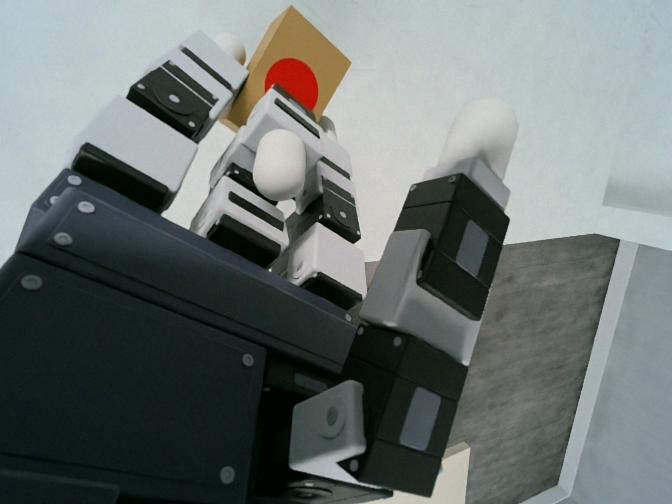

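Scene clock: 352.30 s.
Joint torques (N m): arm1=[1.85 -2.73 15.36 1.66 -0.01 0.11] | arm2=[-0.03 -2.61 13.15 1.11 0.1 -0.05] | arm3=[-2.14 -17.61 8.76 2.99 -0.33 -0.08] | arm4=[0.38 -1.67 10.97 1.26 0.19 0.15]
Heat: arm1: hottest joint3_rad 53 °C; arm2: hottest joint3_rad 44 °C; arm3: hottest joint3_rad 44 °C; arm4: hottest joint3_rad 43 °C.
move: arm3 done; arm4 done
Joint velocities: within noise
arm1, arm2: as last shown
arm3.joint_positions: joint1_rad=-2.435 joint2_rad=+1.427 joint3_rad=+1.279 joint4_rad=-0.778 joint5_rad=-0.091 joint6_rad=-0.092 hand_index_mcp=+0.760 hand_index_abd=-0.047 hand_index_pip=+0.577 hand_index_dip=+0.696 hand_middle_mcp=+1.000 hand_middle_abd=+0.000 hand_middle_pip=-0.844 hand_middle_dip=-0.697 hand_ring_mcp=+0.763 hand_ring_abd=+0.042 hand_ring_pip=+0.578 hand_ring_dip=+0.696 hand_thumb_cmc=-0.568 hand_thumb_axl=+0.679 hand_thumb_mcp=-0.403 hand_thumb_ipl=+0.168 hand_current_limit=+0.400 hand_speed=-0.600
arm3.joint_status: not commanded
arm3.hand_state: goal,blocked,goal,goal,goal,goal,goal,goal,goal,blocked,goal,goal,goal,goal,goal,goal
arm3.index_mcp_current_ma: 9
arm3.index_abd_current_ma: 385
arm3.index_pip_current_ma: 1
arm3.index_dip_current_ma: 0
arm3.middle_mcp_current_ma: 0
arm3.middle_abd_current_ma: 0
arm3.middle_pip_current_ma: 8
arm3.middle_dip_current_ma: 3
arm3.ring_mcp_current_ma: 15
arm3.ring_abd_current_ma: -385
arm3.ring_pip_current_ma: 2
arm3.ring_dip_current_ma: 0
arm3.thumb_cmc_current_ma: 2
arm3.thumb_axl_current_ma: 1
arm3.thumb_mcp_current_ma: -4
arm3.thumb_ipl_current_ma: 0
arm3.hand_goal_index_mcp: 0.754
arm3.hand_goal_index_abd: -0.350
arm3.hand_goal_index_pip: 0.576
arm3.hand_goal_index_dip: 0.696
arm3.hand_goal_middle_mcp: 1.000
arm3.hand_goal_middle_abd: 0.000
arm3.hand_goal_middle_pip: -0.850
arm3.hand_goal_middle_dip: -0.700
arm3.hand_goal_ring_mcp: 0.754
arm3.hand_goal_ring_abd: 0.350
arm3.hand_goal_ring_pip: 0.576
arm3.hand_goal_ring_dip: 0.696
arm3.hand_goal_thumb_cmc: -0.570
arm3.hand_goal_thumb_axl: 0.678
arm3.hand_goal_thumb_mcp: -0.400
arm3.hand_goal_thumb_ipl: 0.168
arm3.hand: x=+0.1669 y=-1.0094 z=+1.2271 quat_wxyz=(+0.147, +0.427, -0.846, -0.286) (m; scene frame)
arm3.hand_target: x=+0.1699 y=-1.0051 z=+1.2250 quat_wxyz=(+0.146, +0.426, -0.844, -0.291) (m; scene frame)
arm3.hand_status: done (0.006 m and 0.6 deg from the pose sent, 0.176 m and 1.3 deg at the start)
arm4.joint_positions: joint1_rad=+0.988 joint2_rad=+0.751 joint3_rad=+0.854 joint4_rad=-0.978 joint5_rad=+0.047 joint6_rad=+0.070 hand_index_mcp=+0.764 hand_index_abd=-0.107 hand_index_pip=+0.580 hand_index_dip=+0.696 hand_middle_mcp=+1.000 hand_middle_abd=+0.001 hand_middle_pip=-0.845 hand_middle_dip=-0.698 hand_ring_mcp=+0.758 hand_ring_abd=+0.102 hand_ring_pip=+0.576 hand_ring_dip=+0.696 hand_thumb_cmc=-0.567 hand_thumb_axl=+0.679 hand_thumb_mcp=-0.402 hand_thumb_ipl=+0.168 hand_current_limit=+0.400 hand_speed=-0.600
arm4.joint_status: not commanded
arm4.hand_state: goal,blocked,goal,goal,goal,goal,goal,goal,goal,blocked,goal,goal,goal,goal,goal,goal
arm4.index_mcp_current_ma: 51
arm4.index_abd_current_ma: 385
arm4.index_pip_current_ma: 17
arm4.index_dip_current_ma: 0
arm4.middle_mcp_current_ma: -1
arm4.middle_abd_current_ma: 3
arm4.middle_pip_current_ma: 24
arm4.middle_dip_current_ma: 11
arm4.ring_mcp_current_ma: 21
arm4.ring_abd_current_ma: -385
arm4.ring_pip_current_ma: -2
arm4.ring_dip_current_ma: 0
arm4.thumb_cmc_current_ma: 13
arm4.thumb_axl_current_ma: 8
arm4.thumb_mcp_current_ma: -14
arm4.thumb_ipl_current_ma: -2
arm4.hand_goal_index_mcp: 0.754
arm4.hand_goal_index_abd: -0.400
arm4.hand_goal_index_pip: 0.576
arm4.hand_goal_index_dip: 0.696
arm4.hand_goal_middle_mcp: 1.000
arm4.hand_goal_middle_abd: 0.000
arm4.hand_goal_middle_pip: -0.850
arm4.hand_goal_middle_dip: -0.700
arm4.hand_goal_ring_mcp: 0.754
arm4.hand_goal_ring_abd: 0.400
arm4.hand_goal_ring_pip: 0.576
arm4.hand_goal_ring_dip: 0.696
arm4.hand_goal_thumb_cmc: -0.570
arm4.hand_goal_thumb_axl: 0.678
arm4.hand_goal_thumb_mcp: -0.400
arm4.hand_goal_thumb_ipl: 0.168
arm4.hand: x=+0.3431 y=+0.7183 z=+1.2712 quat_wxyz=(-0.159, -0.434, +0.832, +0.307) (m; scene frame)
arm4.hand_target: x=+0.3400 y=+0.7150 z=+1.2701 quat_wxyz=(-0.159, -0.436, +0.832, +0.303) (m; scene frame)
arm4.hand_status: done (0.005 m and 0.5 deg from the pose sent, 0.300 m and 2.0 deg at the start)
pictures: none

Scene clock: 354.73 s.
Joint torques (N m): arm1=[1.73 -2.61 15.35 1.77 -0.03 0.09] | arm2=[-0.26 -2.55 13.23 1.13 0.11 -0.06] | arm3=[-1.9 -4.89 8.75 1.63 -0.43 -0.07] | arm4=[-1.79 -0.97 14.04 1.01 -0.11 -0.08]
Heat: arm1: hottest joint3_rad 53 °C; arm2: hottest joint3_rad 44 °C; arm3: hottest joint3_rad 44 °C; arm4: hottest joint3_rad 43 °C.
move: arm3 off_target; arm4 done
Joint velocities: within noise
arm1, arm2: as last shown
arm3.joint_positions: joint1_rad=-2.563 joint2_rad=+0.817 joint3_rad=+0.982 joint4_rad=-1.067 joint5_rad=-0.168 joint6_rad=-0.194 hand_index_mcp=+0.762 hand_index_abd=-0.047 hand_index_pip=+0.578 hand_index_dip=+0.696 hand_middle_mcp=+1.000 hand_middle_abd=+0.000 hand_middle_pip=-0.844 hand_middle_dip=-0.697 hand_ring_mcp=+0.764 hand_ring_abd=+0.042 hand_ring_pip=+0.578 hand_ring_dip=+0.696 hand_thumb_cmc=-0.568 hand_thumb_axl=+0.679 hand_thumb_mcp=-0.403 hand_thumb_ipl=+0.168 hand_current_limit=+0.400 hand_speed=-0.600
arm3.joint_status: not commanded
arm3.hand_state: goal,blocked,goal,goal,goal,goal,goal,goal,goal,blocked,goal,goal,goal,goal,goal,goal
arm3.index_mcp_current_ma: 12
arm3.index_abd_current_ma: 385
arm3.index_pip_current_ma: 2
arm3.index_dip_current_ma: 0
arm3.middle_mcp_current_ma: 0
arm3.middle_abd_current_ma: 0
arm3.middle_pip_current_ma: 8
arm3.middle_dip_current_ma: 3
arm3.ring_mcp_current_ma: 18
arm3.ring_abd_current_ma: -385
arm3.ring_pip_current_ma: 2
arm3.ring_dip_current_ma: 0
arm3.thumb_cmc_current_ma: 2
arm3.thumb_axl_current_ma: 1
arm3.thumb_mcp_current_ma: -4
arm3.thumb_ipl_current_ma: 0
arm3.hand_goal_index_mcp: 0.754
arm3.hand_goal_index_abd: -0.350
arm3.hand_goal_index_pip: 0.576
arm3.hand_goal_index_dip: 0.696
arm3.hand_goal_middle_mcp: 1.000
arm3.hand_goal_middle_abd: 0.000
arm3.hand_goal_middle_pip: -0.850
arm3.hand_goal_middle_dip: -0.700
arm3.hand_goal_ring_mcp: 0.754
arm3.hand_goal_ring_abd: 0.350
arm3.hand_goal_ring_pip: 0.576
arm3.hand_goal_ring_dip: 0.696
arm3.hand_goal_thumb_cmc: -0.570
arm3.hand_goal_thumb_axl: 0.678
arm3.hand_goal_thumb_mcp: -0.400
arm3.hand_goal_thumb_ipl: 0.168
arm3.hand: x=+0.3473 y=-1.1410 z=+1.2909 quat_wxyz=(+0.151, +0.425, -0.840, -0.303) (m; scene frame)
arm3.hand_target: x=+0.3500 y=-1.1401 z=+1.2800 quat_wxyz=(+0.147, +0.426, -0.844, -0.291) (m; scene frame)
arm3.hand_status: off_target (0.011 m and 1.5 deg from the pose sent, 0.231 m and 0.6 deg at the start)
arm4.joint_positions: joint1_rad=+0.310 joint2_rad=+0.793 joint3_rad=+1.202 joint4_rad=-1.444 joint5_rad=+0.003 joint6_rad=+0.010 hand_index_mcp=+0.764 hand_index_abd=-0.107 hand_index_pip=+0.580 hand_index_dip=+0.696 hand_middle_mcp=+1.000 hand_middle_abd=+0.001 hand_middle_pip=-0.845 hand_middle_dip=-0.698 hand_ring_mcp=+0.758 hand_ring_abd=+0.102 hand_ring_pip=+0.576 hand_ring_dip=+0.696 hand_thumb_cmc=-0.568 hand_thumb_axl=+0.679 hand_thumb_mcp=-0.402 hand_thumb_ipl=+0.168 hand_current_limit=+0.400 hand_speed=-0.600
arm4.joint_status: all done
arm4.hand_state: goal,blocked,goal,goal,goal,goal,goal,goal,goal,blocked,goal,goal,goal,goal,goal,goal
arm4.index_mcp_current_ma: 51
arm4.index_abd_current_ma: 385
arm4.index_pip_current_ma: 17
arm4.index_dip_current_ma: 0
arm4.middle_mcp_current_ma: -1
arm4.middle_abd_current_ma: 3
arm4.middle_pip_current_ma: 24
arm4.middle_dip_current_ma: 11
arm4.ring_mcp_current_ma: 20
arm4.ring_abd_current_ma: -385
arm4.ring_pip_current_ma: -2
arm4.ring_dip_current_ma: 0
arm4.thumb_cmc_current_ma: 11
arm4.thumb_axl_current_ma: 8
arm4.thumb_mcp_current_ma: -14
arm4.thumb_ipl_current_ma: -2
arm4.hand_goal_index_mcp: 0.754
arm4.hand_goal_index_abd: -0.400
arm4.hand_goal_index_pip: 0.576
arm4.hand_goal_index_dip: 0.696
arm4.hand_goal_middle_mcp: 1.000
arm4.hand_goal_middle_abd: 0.000
arm4.hand_goal_middle_pip: -0.850
arm4.hand_goal_middle_dip: -0.700
arm4.hand_goal_ring_mcp: 0.754
arm4.hand_goal_ring_abd: 0.400
arm4.hand_goal_ring_pip: 0.576
arm4.hand_goal_ring_dip: 0.696
arm4.hand_goal_thumb_cmc: -0.570
arm4.hand_goal_thumb_axl: 0.678
arm4.hand_goal_thumb_mcp: -0.400
arm4.hand_goal_thumb_ipl: 0.168
arm4.hand: x=+0.5599 y=+0.8270 z=+1.3608 quat_wxyz=(-0.047, -0.171, +0.947, +0.267) (m; scene frame)
arm4.hand_target: x=+0.5616 y=+0.8287 z=+1.3839 quat_wxyz=(-0.049, -0.170, +0.942, +0.284) (m; scene frame)
arm4.hand_status: not commanded
pictures: none

Scene clock: 357.60 s.
Joint torques (N m): arm1=[1.85 -2.61 15.34 1.69 -0.02 0.1] | arm2=[-0.15 -2.55 13.23 1.14 0.11 -0.05] | arm3=[-0.44 -3.08 12.46 1.37 -0.03 0.07] | arm4=[-1.08 -5.42 14.95 1.7 -0.02 -0.03]
Heat: arm1: hottest joint3_rad 53 °C; arm2: hottest joint3_rad 44 °C; arm3: hottest joint3_rad 44 °C; arm4: hottest joint3_rad 44 °C.
move: arm3 done; arm4 done
Joint velocities: within noise
arm1, arm2: as last shown
arm3.joint_positions: joint1_rad=-2.309 joint2_rad=+0.752 joint3_rad=+1.197 joint4_rad=-1.488 joint5_rad=-0.002 joint6_rad=-0.008 hand_index_mcp=+0.762 hand_index_abd=-0.048 hand_index_pip=+0.578 hand_index_dip=+0.696 hand_middle_mcp=+1.000 hand_middle_abd=+0.000 hand_middle_pip=-0.844 hand_middle_dip=-0.697 hand_ring_mcp=+0.764 hand_ring_abd=+0.042 hand_ring_pip=+0.578 hand_ring_dip=+0.696 hand_thumb_cmc=-0.568 hand_thumb_axl=+0.679 hand_thumb_mcp=-0.403 hand_thumb_ipl=+0.168 hand_current_limit=+0.400 hand_speed=-0.600
arm3.joint_status: all done
arm3.hand_state: goal,blocked,goal,goal,goal,goal,goal,goal,goal,blocked,goal,goal,goal,goal,goal,goal
arm3.index_mcp_current_ma: 12
arm3.index_abd_current_ma: 385
arm3.index_pip_current_ma: 2
arm3.index_dip_current_ma: 0
arm3.middle_mcp_current_ma: 0
arm3.middle_abd_current_ma: 0
arm3.middle_pip_current_ma: 8
arm3.middle_dip_current_ma: 3
arm3.ring_mcp_current_ma: 18
arm3.ring_abd_current_ma: -385
arm3.ring_pip_current_ma: 2
arm3.ring_dip_current_ma: 0
arm3.thumb_cmc_current_ma: 2
arm3.thumb_axl_current_ma: 1
arm3.thumb_mcp_current_ma: -4
arm3.thumb_ipl_current_ma: 0
arm3.hand_goal_index_mcp: 0.754
arm3.hand_goal_index_abd: -0.350
arm3.hand_goal_index_pip: 0.576
arm3.hand_goal_index_dip: 0.696
arm3.hand_goal_middle_mcp: 1.000
arm3.hand_goal_middle_abd: 0.000
arm3.hand_goal_middle_pip: -0.850
arm3.hand_goal_middle_dip: -0.700
arm3.hand_goal_ring_mcp: 0.754
arm3.hand_goal_ring_abd: 0.350
arm3.hand_goal_ring_pip: 0.576
arm3.hand_goal_ring_dip: 0.696
arm3.hand_goal_thumb_cmc: -0.570
arm3.hand_goal_thumb_axl: 0.678
arm3.hand_goal_thumb_mcp: -0.400
arm3.hand_goal_thumb_ipl: 0.168
arm3.hand: x=+0.3669 y=-1.2298 z=+1.3449 quat_wxyz=(+0.112, +0.439, -0.859, -0.237) (m; scene frame)
arm3.hand_target: x=+0.3681 y=-1.2336 z=+1.3719 quat_wxyz=(+0.123, +0.437, -0.854, -0.255) (m; scene frame)
arm3.hand_status: not commanded
arm4.joint_positions: joint1_rad=-1.025 joint2_rad=+1.046 joint3_rad=+1.245 joint4_rad=-1.325 joint5_rad=+0.000 joint6_rad=+0.009 hand_index_mcp=+0.764 hand_index_abd=-0.107 hand_index_pip=+0.580 hand_index_dip=+0.696 hand_middle_mcp=+1.000 hand_middle_abd=+0.001 hand_middle_pip=-0.845 hand_middle_dip=-0.698 hand_ring_mcp=+0.758 hand_ring_abd=+0.102 hand_ring_pip=+0.576 hand_ring_dip=+0.696 hand_thumb_cmc=-0.568 hand_thumb_axl=+0.679 hand_thumb_mcp=-0.402 hand_thumb_ipl=+0.168 hand_current_limit=+0.400 hand_speed=-0.600
arm4.joint_status: all done
arm4.hand_state: goal,blocked,goal,goal,goal,goal,goal,goal,goal,blocked,goal,goal,goal,goal,goal,goal
arm4.index_mcp_current_ma: 51
arm4.index_abd_current_ma: 385
arm4.index_pip_current_ma: 17
arm4.index_dip_current_ma: 0
arm4.middle_mcp_current_ma: -1
arm4.middle_abd_current_ma: 3
arm4.middle_pip_current_ma: 24
arm4.middle_dip_current_ma: 11
arm4.ring_mcp_current_ma: 20
arm4.ring_abd_current_ma: -385
arm4.ring_pip_current_ma: -2
arm4.ring_dip_current_ma: 0
arm4.thumb_cmc_current_ma: 10
arm4.thumb_axl_current_ma: 8
arm4.thumb_mcp_current_ma: -14
arm4.thumb_ipl_current_ma: -2
arm4.hand_goal_index_mcp: 0.754
arm4.hand_goal_index_abd: -0.400
arm4.hand_goal_index_pip: 0.576
arm4.hand_goal_index_dip: 0.696
arm4.hand_goal_middle_mcp: 1.000
arm4.hand_goal_middle_abd: 0.000
arm4.hand_goal_middle_pip: -0.850
arm4.hand_goal_middle_dip: -0.700
arm4.hand_goal_ring_mcp: 0.754
arm4.hand_goal_ring_abd: 0.400
arm4.hand_goal_ring_pip: 0.576
arm4.hand_goal_ring_dip: 0.696
arm4.hand_goal_thumb_cmc: -0.570
arm4.hand_goal_thumb_axl: 0.678
arm4.hand_goal_thumb_mcp: -0.400
arm4.hand_goal_thumb_ipl: 0.168
arm4.hand: x=+1.0472 y=+0.7226 z=+1.3095 quat_wxyz=(+0.098, +0.459, +0.860, +0.202) (m; scene frame)
arm4.hand_target: x=+1.0555 y=+0.7262 z=+1.3415 quat_wxyz=(+0.114, +0.453, +0.854, +0.229) (m; scene frame)
arm4.hand_status: not commanded
pictures: none

Scene clock: 361.43 s.
Joint torques (N m): arm1=[1.79 -2.73 15.27 1.69 -0.01 0.09] | arm2=[-0.03 -2.43 13.2 1.14 0.09 -0.05] | arm3=[-0.67 -3.37 12.51 1.35 -0.09 0.05] | arm4=[0.91 -12.04 9.55 1.73 0.19 0.16]
Heat: arm1: hottest joint3_rad 54 °C; arm2: hottest joint3_rad 44 °C; arm3: hottest joint3_rad 44 °C; arm4: hottest joint3_rad 43 °C.
move: arm3 done; arm4 off_target
Joint velocities: arm1=[within noise] | arm2=[within noise] | arm3=[0.005 0.005 0.002 -0.002 -0.183 -0.022] | arm4=[within noise]
arm1, arm2: as last shown
arm3.joint_positions: joint1_rad=+0.294 joint2_rad=+0.752 joint3_rad=+1.197 joint4_rad=-1.488 joint5_rad=-0.001 joint6_rad=-0.007 hand_index_mcp=+0.762 hand_index_abd=-0.048 hand_index_pip=+0.578 hand_index_dip=+0.696 hand_middle_mcp=+1.000 hand_middle_abd=+0.000 hand_middle_pip=-0.844 hand_middle_dip=-0.697 hand_ring_mcp=+0.764 hand_ring_abd=+0.042 hand_ring_pip=+0.578 hand_ring_dip=+0.696 hand_thumb_cmc=-0.568 hand_thumb_axl=+0.679 hand_thumb_mcp=-0.403 hand_thumb_ipl=+0.168 hand_current_limit=+0.400 hand_speed=-0.600
arm3.joint_status: all done
arm3.hand_state: goal,blocked,goal,goal,goal,goal,goal,goal,goal,blocked,goal,goal,goal,goal,goal,goal
arm3.index_mcp_current_ma: 12
arm3.index_abd_current_ma: 385
arm3.index_pip_current_ma: 2
arm3.index_dip_current_ma: 0
arm3.middle_mcp_current_ma: 0
arm3.middle_abd_current_ma: 0
arm3.middle_pip_current_ma: 8
arm3.middle_dip_current_ma: 3
arm3.ring_mcp_current_ma: 18
arm3.ring_abd_current_ma: -385
arm3.ring_pip_current_ma: 2
arm3.ring_dip_current_ma: 0
arm3.thumb_cmc_current_ma: 2
arm3.thumb_axl_current_ma: 1
arm3.thumb_mcp_current_ma: -4
arm3.thumb_ipl_current_ma: 0
arm3.hand_goal_index_mcp: 0.754
arm3.hand_goal_index_abd: -0.350
arm3.hand_goal_index_pip: 0.576
arm3.hand_goal_index_dip: 0.696
arm3.hand_goal_middle_mcp: 1.000
arm3.hand_goal_middle_abd: 0.000
arm3.hand_goal_middle_pip: -0.850
arm3.hand_goal_middle_dip: -0.700
arm3.hand_goal_ring_mcp: 0.754
arm3.hand_goal_ring_abd: 0.350
arm3.hand_goal_ring_pip: 0.576
arm3.hand_goal_ring_dip: 0.696
arm3.hand_goal_thumb_cmc: -0.570
arm3.hand_goal_thumb_axl: 0.678
arm3.hand_goal_thumb_mcp: -0.400
arm3.hand_goal_thumb_ipl: 0.168
arm3.hand: x=+0.7310 y=-1.7642 z=+1.3402 quat_wxyz=(+0.250, +0.947, +0.192, +0.055) (m; scene frame)
arm3.hand_target: x=+0.7308 y=-1.7612 z=+1.3673 quat_wxyz=(+0.271, +0.942, +0.190, +0.060) (m; scene frame)
arm3.hand_status: not commanded
arm4.joint_positions: joint1_rad=-0.991 joint2_rad=+1.507 joint3_rad=+0.962 joint4_rad=-0.580 joint5_rad=+0.067 joint6_rad=+0.098 hand_index_mcp=+0.764 hand_index_abd=-0.107 hand_index_pip=+0.580 hand_index_dip=+0.696 hand_middle_mcp=+1.000 hand_middle_abd=+0.001 hand_middle_pip=-0.845 hand_middle_dip=-0.698 hand_ring_mcp=+0.758 hand_ring_abd=+0.102 hand_ring_pip=+0.576 hand_ring_dip=+0.696 hand_thumb_cmc=-0.568 hand_thumb_axl=+0.679 hand_thumb_mcp=-0.402 hand_thumb_ipl=+0.168 hand_current_limit=+0.400 hand_speed=-0.600
arm4.joint_status: not commanded
arm4.hand_state: goal,blocked,goal,goal,goal,goal,goal,goal,goal,blocked,goal,goal,goal,goal,goal,goal
arm4.index_mcp_current_ma: 51
arm4.index_abd_current_ma: 385
arm4.index_pip_current_ma: 17
arm4.index_dip_current_ma: 0
arm4.middle_mcp_current_ma: -1
arm4.middle_abd_current_ma: 3
arm4.middle_pip_current_ma: 24
arm4.middle_dip_current_ma: 11
arm4.ring_mcp_current_ma: 18
arm4.ring_abd_current_ma: -385
arm4.ring_pip_current_ma: -2
arm4.ring_dip_current_ma: 0
arm4.thumb_cmc_current_ma: 10
arm4.thumb_axl_current_ma: 8
arm4.thumb_mcp_current_ma: -14
arm4.thumb_ipl_current_ma: -2
arm4.hand_goal_index_mcp: 0.754
arm4.hand_goal_index_abd: -0.400
arm4.hand_goal_index_pip: 0.576
arm4.hand_goal_index_dip: 0.696
arm4.hand_goal_middle_mcp: 1.000
arm4.hand_goal_middle_abd: 0.000
arm4.hand_goal_middle_pip: -0.850
arm4.hand_goal_middle_dip: -0.700
arm4.hand_goal_ring_mcp: 0.754
arm4.hand_goal_ring_abd: 0.400
arm4.hand_goal_ring_pip: 0.576
arm4.hand_goal_ring_dip: 0.696
arm4.hand_goal_thumb_cmc: -0.570
arm4.hand_goal_thumb_axl: 0.678
arm4.hand_goal_thumb_mcp: -0.400
arm4.hand_goal_thumb_ipl: 0.168
arm4.hand: x=+1.1493 y=+0.7978 z=+1.0587 quat_wxyz=(+0.115, +0.488, +0.843, +0.195) (m; scene frame)
arm4.hand_target: x=+1.1497 y=+0.8068 z=+1.0700 quat_wxyz=(+0.121, +0.485, +0.840, +0.209) (m; scene frame)
arm4.hand_status: off_target (0.015 m and 1.9 deg from the pose sent, 0.274 m and 4.7 deg at the start)
pictures: none

Scene clock: 363.73 s.
Joint torques (N m): arm1=[1.79 -2.78 15.31 1.66 0 0.1] | arm2=[0.03 -2.55 13.23 1.16 0.09 -0.06] | arm3=[-0.97 -11.34 13.05 2.45 -0.13 0.05] | arm4=[0.62 -12.16 9.54 1.74 0.2 0.16]
Heat: arm1: hottest joint3_rad 54 °C; arm2: hottest joint3_rad 44 °C; arm3: hottest joint3_rad 44 °C; arm4: hottest joint3_rad 43 °C.
move: arm3 done
Joint velocities: within noise
arm1.joint_positions: joint1_rad=-2.201 joint2_rad=+0.756 joint3_rad=+1.050 joint4_rad=-1.388 joint5_rad=+0.014 joint6_rad=+0.006 hand_index_mcp=+0.758 hand_index_abd=+0.057 hand_index_pip=+0.575 hand_index_dip=+0.693 hand_middle_mcp=+1.000 hand_middle_abd=+0.000 hand_middle_pip=-0.845 hand_middle_dip=-0.698 hand_ring_mcp=+0.758 hand_ring_abd=-0.056 hand_ring_pip=+0.575 hand_ring_dip=+0.693 hand_thumb_cmc=-0.569 hand_thumb_axl=+0.678 hand_thumb_mcp=-0.403 hand_thumb_ipl=+0.168 hand_current_limit=+0.400 hand_speed=-0.600
arm1.joint_status: not commanded
arm1.hand_state: goal,goal,goal,goal,goal,goal,goal,goal,goal,goal,goal,goal,goal,goal,goal,goal
arm1.index_mcp_current_ma: 12
arm1.index_abd_current_ma: -9
arm1.index_pip_current_ma: -3
arm1.index_dip_current_ma: -8
arm1.middle_mcp_current_ma: 0
arm1.middle_abd_current_ma: 0
arm1.middle_pip_current_ma: 16
arm1.middle_dip_current_ma: 8
arm1.ring_mcp_current_ma: 14
arm1.ring_abd_current_ma: 10
arm1.ring_pip_current_ma: -3
arm1.ring_dip_current_ma: -8
arm1.thumb_cmc_current_ma: 2
arm1.thumb_axl_current_ma: 1
arm1.thumb_mcp_current_ma: -13
arm1.thumb_ipl_current_ma: -1
arm1.hand_goal_index_mcp: 0.754
arm1.hand_goal_index_abd: 0.060
arm1.hand_goal_index_pip: 0.576
arm1.hand_goal_index_dip: 0.696
arm1.hand_goal_middle_mcp: 1.000
arm1.hand_goal_middle_abd: 0.000
arm1.hand_goal_middle_pip: -0.850
arm1.hand_goal_middle_dip: -0.700
arm1.hand_goal_ring_mcp: 0.754
arm1.hand_goal_ring_abd: -0.060
arm1.hand_goal_ring_pip: 0.576
arm1.hand_goal_ring_dip: 0.696
arm1.hand_goal_thumb_cmc: -0.570
arm1.hand_goal_thumb_axl: 0.678
arm1.hand_goal_thumb_mcp: -0.400
arm1.hand_goal_thumb_ipl: 0.168
arm1.hand: x=-0.3712 y=+1.1582 z=+1.3204 quat_wxyz=(+0.206, +0.861, +0.453, +0.106) (m; scene frame)
arm1.hand_target: x=-0.3709 y=+1.1596 z=+1.3476 quat_wxyz=(+0.225, +0.856, +0.450, +0.116) (m; scene frame)
arm1.hand_status: not commanded
arm2.joint_positions: joint1_rad=+0.905 joint2_rad=+0.757 joint3_rad=+1.042 joint4_rad=-1.391 joint5_rad=+0.010 joint6_rad=+0.004 hand_index_mcp=+0.757 hand_index_abd=+0.097 hand_index_pip=+0.575 hand_index_dip=+0.696 hand_middle_mcp=+1.000 hand_middle_abd=+0.000 hand_middle_pip=-0.851 hand_middle_dip=-0.698 hand_ring_mcp=+0.758 hand_ring_abd=-0.097 hand_ring_pip=+0.577 hand_ring_dip=+0.697 hand_thumb_cmc=-0.568 hand_thumb_axl=+0.679 hand_thumb_mcp=-0.402 hand_thumb_ipl=+0.168 hand_current_limit=+0.400 hand_speed=-0.600
arm2.joint_status: not commanded
arm2.hand_state: goal,goal,goal,goal,goal,goal,goal,goal,goal,goal,goal,goal,goal,goal,goal,goal
arm2.index_mcp_current_ma: 0
arm2.index_abd_current_ma: 0
arm2.index_pip_current_ma: 0
arm2.index_dip_current_ma: 0
arm2.middle_mcp_current_ma: 0
arm2.middle_abd_current_ma: 0
arm2.middle_pip_current_ma: 0
arm2.middle_dip_current_ma: 0
arm2.ring_mcp_current_ma: 0
arm2.ring_abd_current_ma: 0
arm2.ring_pip_current_ma: 0
arm2.ring_dip_current_ma: 0
arm2.thumb_cmc_current_ma: 0
arm2.thumb_axl_current_ma: 0
arm2.thumb_mcp_current_ma: 0
arm2.thumb_ipl_current_ma: 0
arm2.hand_goal_index_mcp: 0.754
arm2.hand_goal_index_abd: 0.100
arm2.hand_goal_index_pip: 0.576
arm2.hand_goal_index_dip: 0.696
arm2.hand_goal_middle_mcp: 1.000
arm2.hand_goal_middle_abd: 0.000
arm2.hand_goal_middle_pip: -0.850
arm2.hand_goal_middle_dip: -0.700
arm2.hand_goal_ring_mcp: 0.754
arm2.hand_goal_ring_abd: -0.100
arm2.hand_goal_ring_pip: 0.576
arm2.hand_goal_ring_dip: 0.696
arm2.hand_goal_thumb_cmc: -0.570
arm2.hand_goal_thumb_axl: 0.678
arm2.hand_goal_thumb_mcp: -0.400
arm2.hand_goal_thumb_ipl: 0.168
arm2.hand: x=-0.4153 y=-0.6606 z=+1.2418 quat_wxyz=(+0.211, +0.868, +0.437, +0.106) (m; scene frame)
arm2.hand_target: x=-0.4146 y=-0.6594 z=+1.2743 quat_wxyz=(+0.235, +0.861, +0.435, +0.118) (m; scene frame)
arm2.hand_status: not commanded
arm3.joint_positions: joint1_rad=+1.130 joint2_rad=+1.149 joint3_rad=+1.197 joint4_rad=-1.219 joint5_rad=-0.001 joint6_rad=-0.006 hand_index_mcp=+0.762 hand_index_abd=-0.048 hand_index_pip=+0.578 hand_index_dip=+0.696 hand_middle_mcp=+1.000 hand_middle_abd=+0.000 hand_middle_pip=-0.844 hand_middle_dip=-0.697 hand_ring_mcp=+0.764 hand_ring_abd=+0.042 hand_ring_pip=+0.578 hand_ring_dip=+0.696 hand_thumb_cmc=-0.568 hand_thumb_axl=+0.679 hand_thumb_mcp=-0.403 hand_thumb_ipl=+0.168 hand_current_limit=+0.400 hand_speed=-0.600
arm3.joint_status: all done
arm3.hand_state: goal,blocked,goal,goal,goal,goal,goal,goal,goal,blocked,goal,goal,goal,goal,goal,goal
arm3.index_mcp_current_ma: 12
arm3.index_abd_current_ma: 385
arm3.index_pip_current_ma: 2
arm3.index_dip_current_ma: 0
arm3.middle_mcp_current_ma: 0
arm3.middle_abd_current_ma: 0
arm3.middle_pip_current_ma: 8
arm3.middle_dip_current_ma: 3
arm3.ring_mcp_current_ma: 18
arm3.ring_abd_current_ma: -385
arm3.ring_pip_current_ma: 2
arm3.ring_dip_current_ma: 0
arm3.thumb_cmc_current_ma: 2
arm3.thumb_axl_current_ma: 1
arm3.thumb_mcp_current_ma: -4
arm3.thumb_ipl_current_ma: 0
arm3.hand_goal_index_mcp: 0.754
arm3.hand_goal_index_abd: -0.350
arm3.hand_goal_index_pip: 0.576
arm3.hand_goal_index_dip: 0.696
arm3.hand_goal_middle_mcp: 1.000
arm3.hand_goal_middle_abd: 0.000
arm3.hand_goal_middle_pip: -0.850
arm3.hand_goal_middle_dip: -0.700
arm3.hand_goal_ring_mcp: 0.754
arm3.hand_goal_ring_abd: 0.350
arm3.hand_goal_ring_pip: 0.576
arm3.hand_goal_ring_dip: 0.696
arm3.hand_goal_thumb_cmc: -0.570
arm3.hand_goal_thumb_axl: 0.678
arm3.hand_goal_thumb_mcp: -0.400
arm3.hand_goal_thumb_ipl: 0.168
arm3.hand: x=+1.0733 y=-1.6284 z=+1.2385 quat_wxyz=(+0.159, +0.799, +0.567, +0.120) (m; scene frame)
arm3.hand_target: x=+1.0844 y=-1.6332 z=+1.2713 quat_wxyz=(+0.187, +0.795, +0.560, +0.140) (m; scene frame)
arm3.hand_status: not commanded
arm4: as last shown
pictures: cam_room_a1, cam_room_a2

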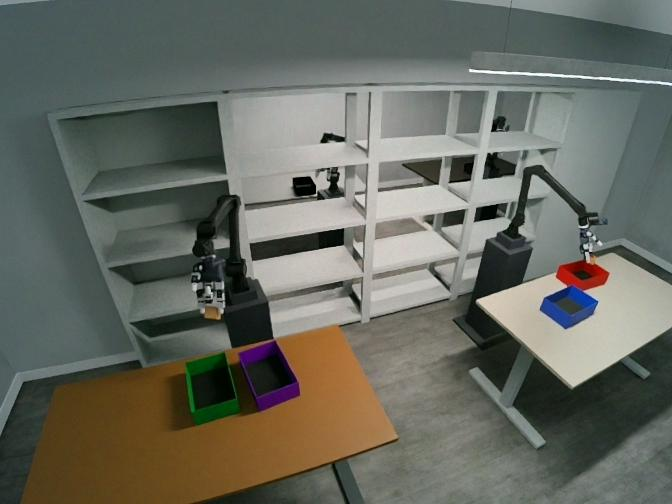

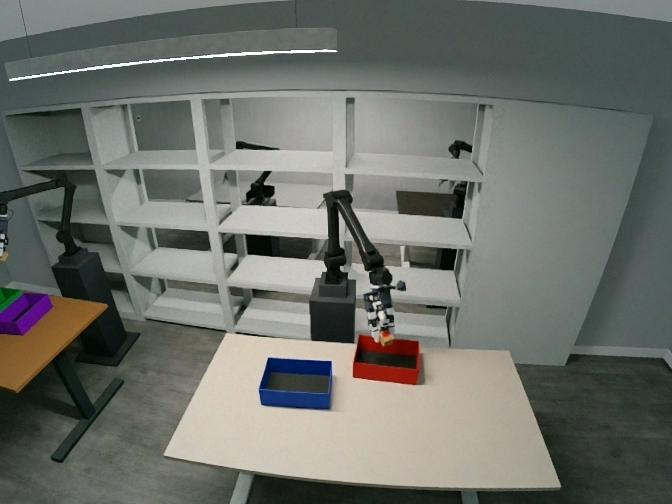

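Scaled by 3.877 from the camera's 672x504 image, which has a finer 960x720 frame.

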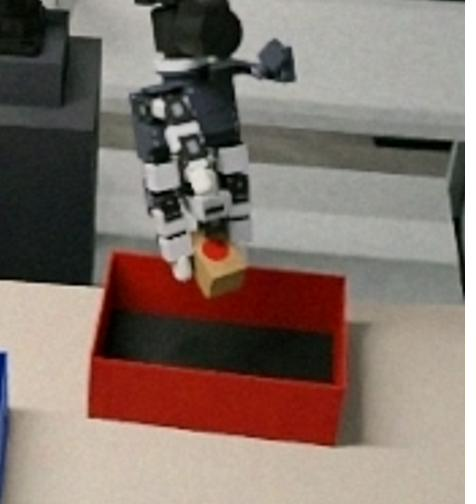

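Scaled by 2.800 from the camera's 672x504 image, which has a finer 960x720 frame.

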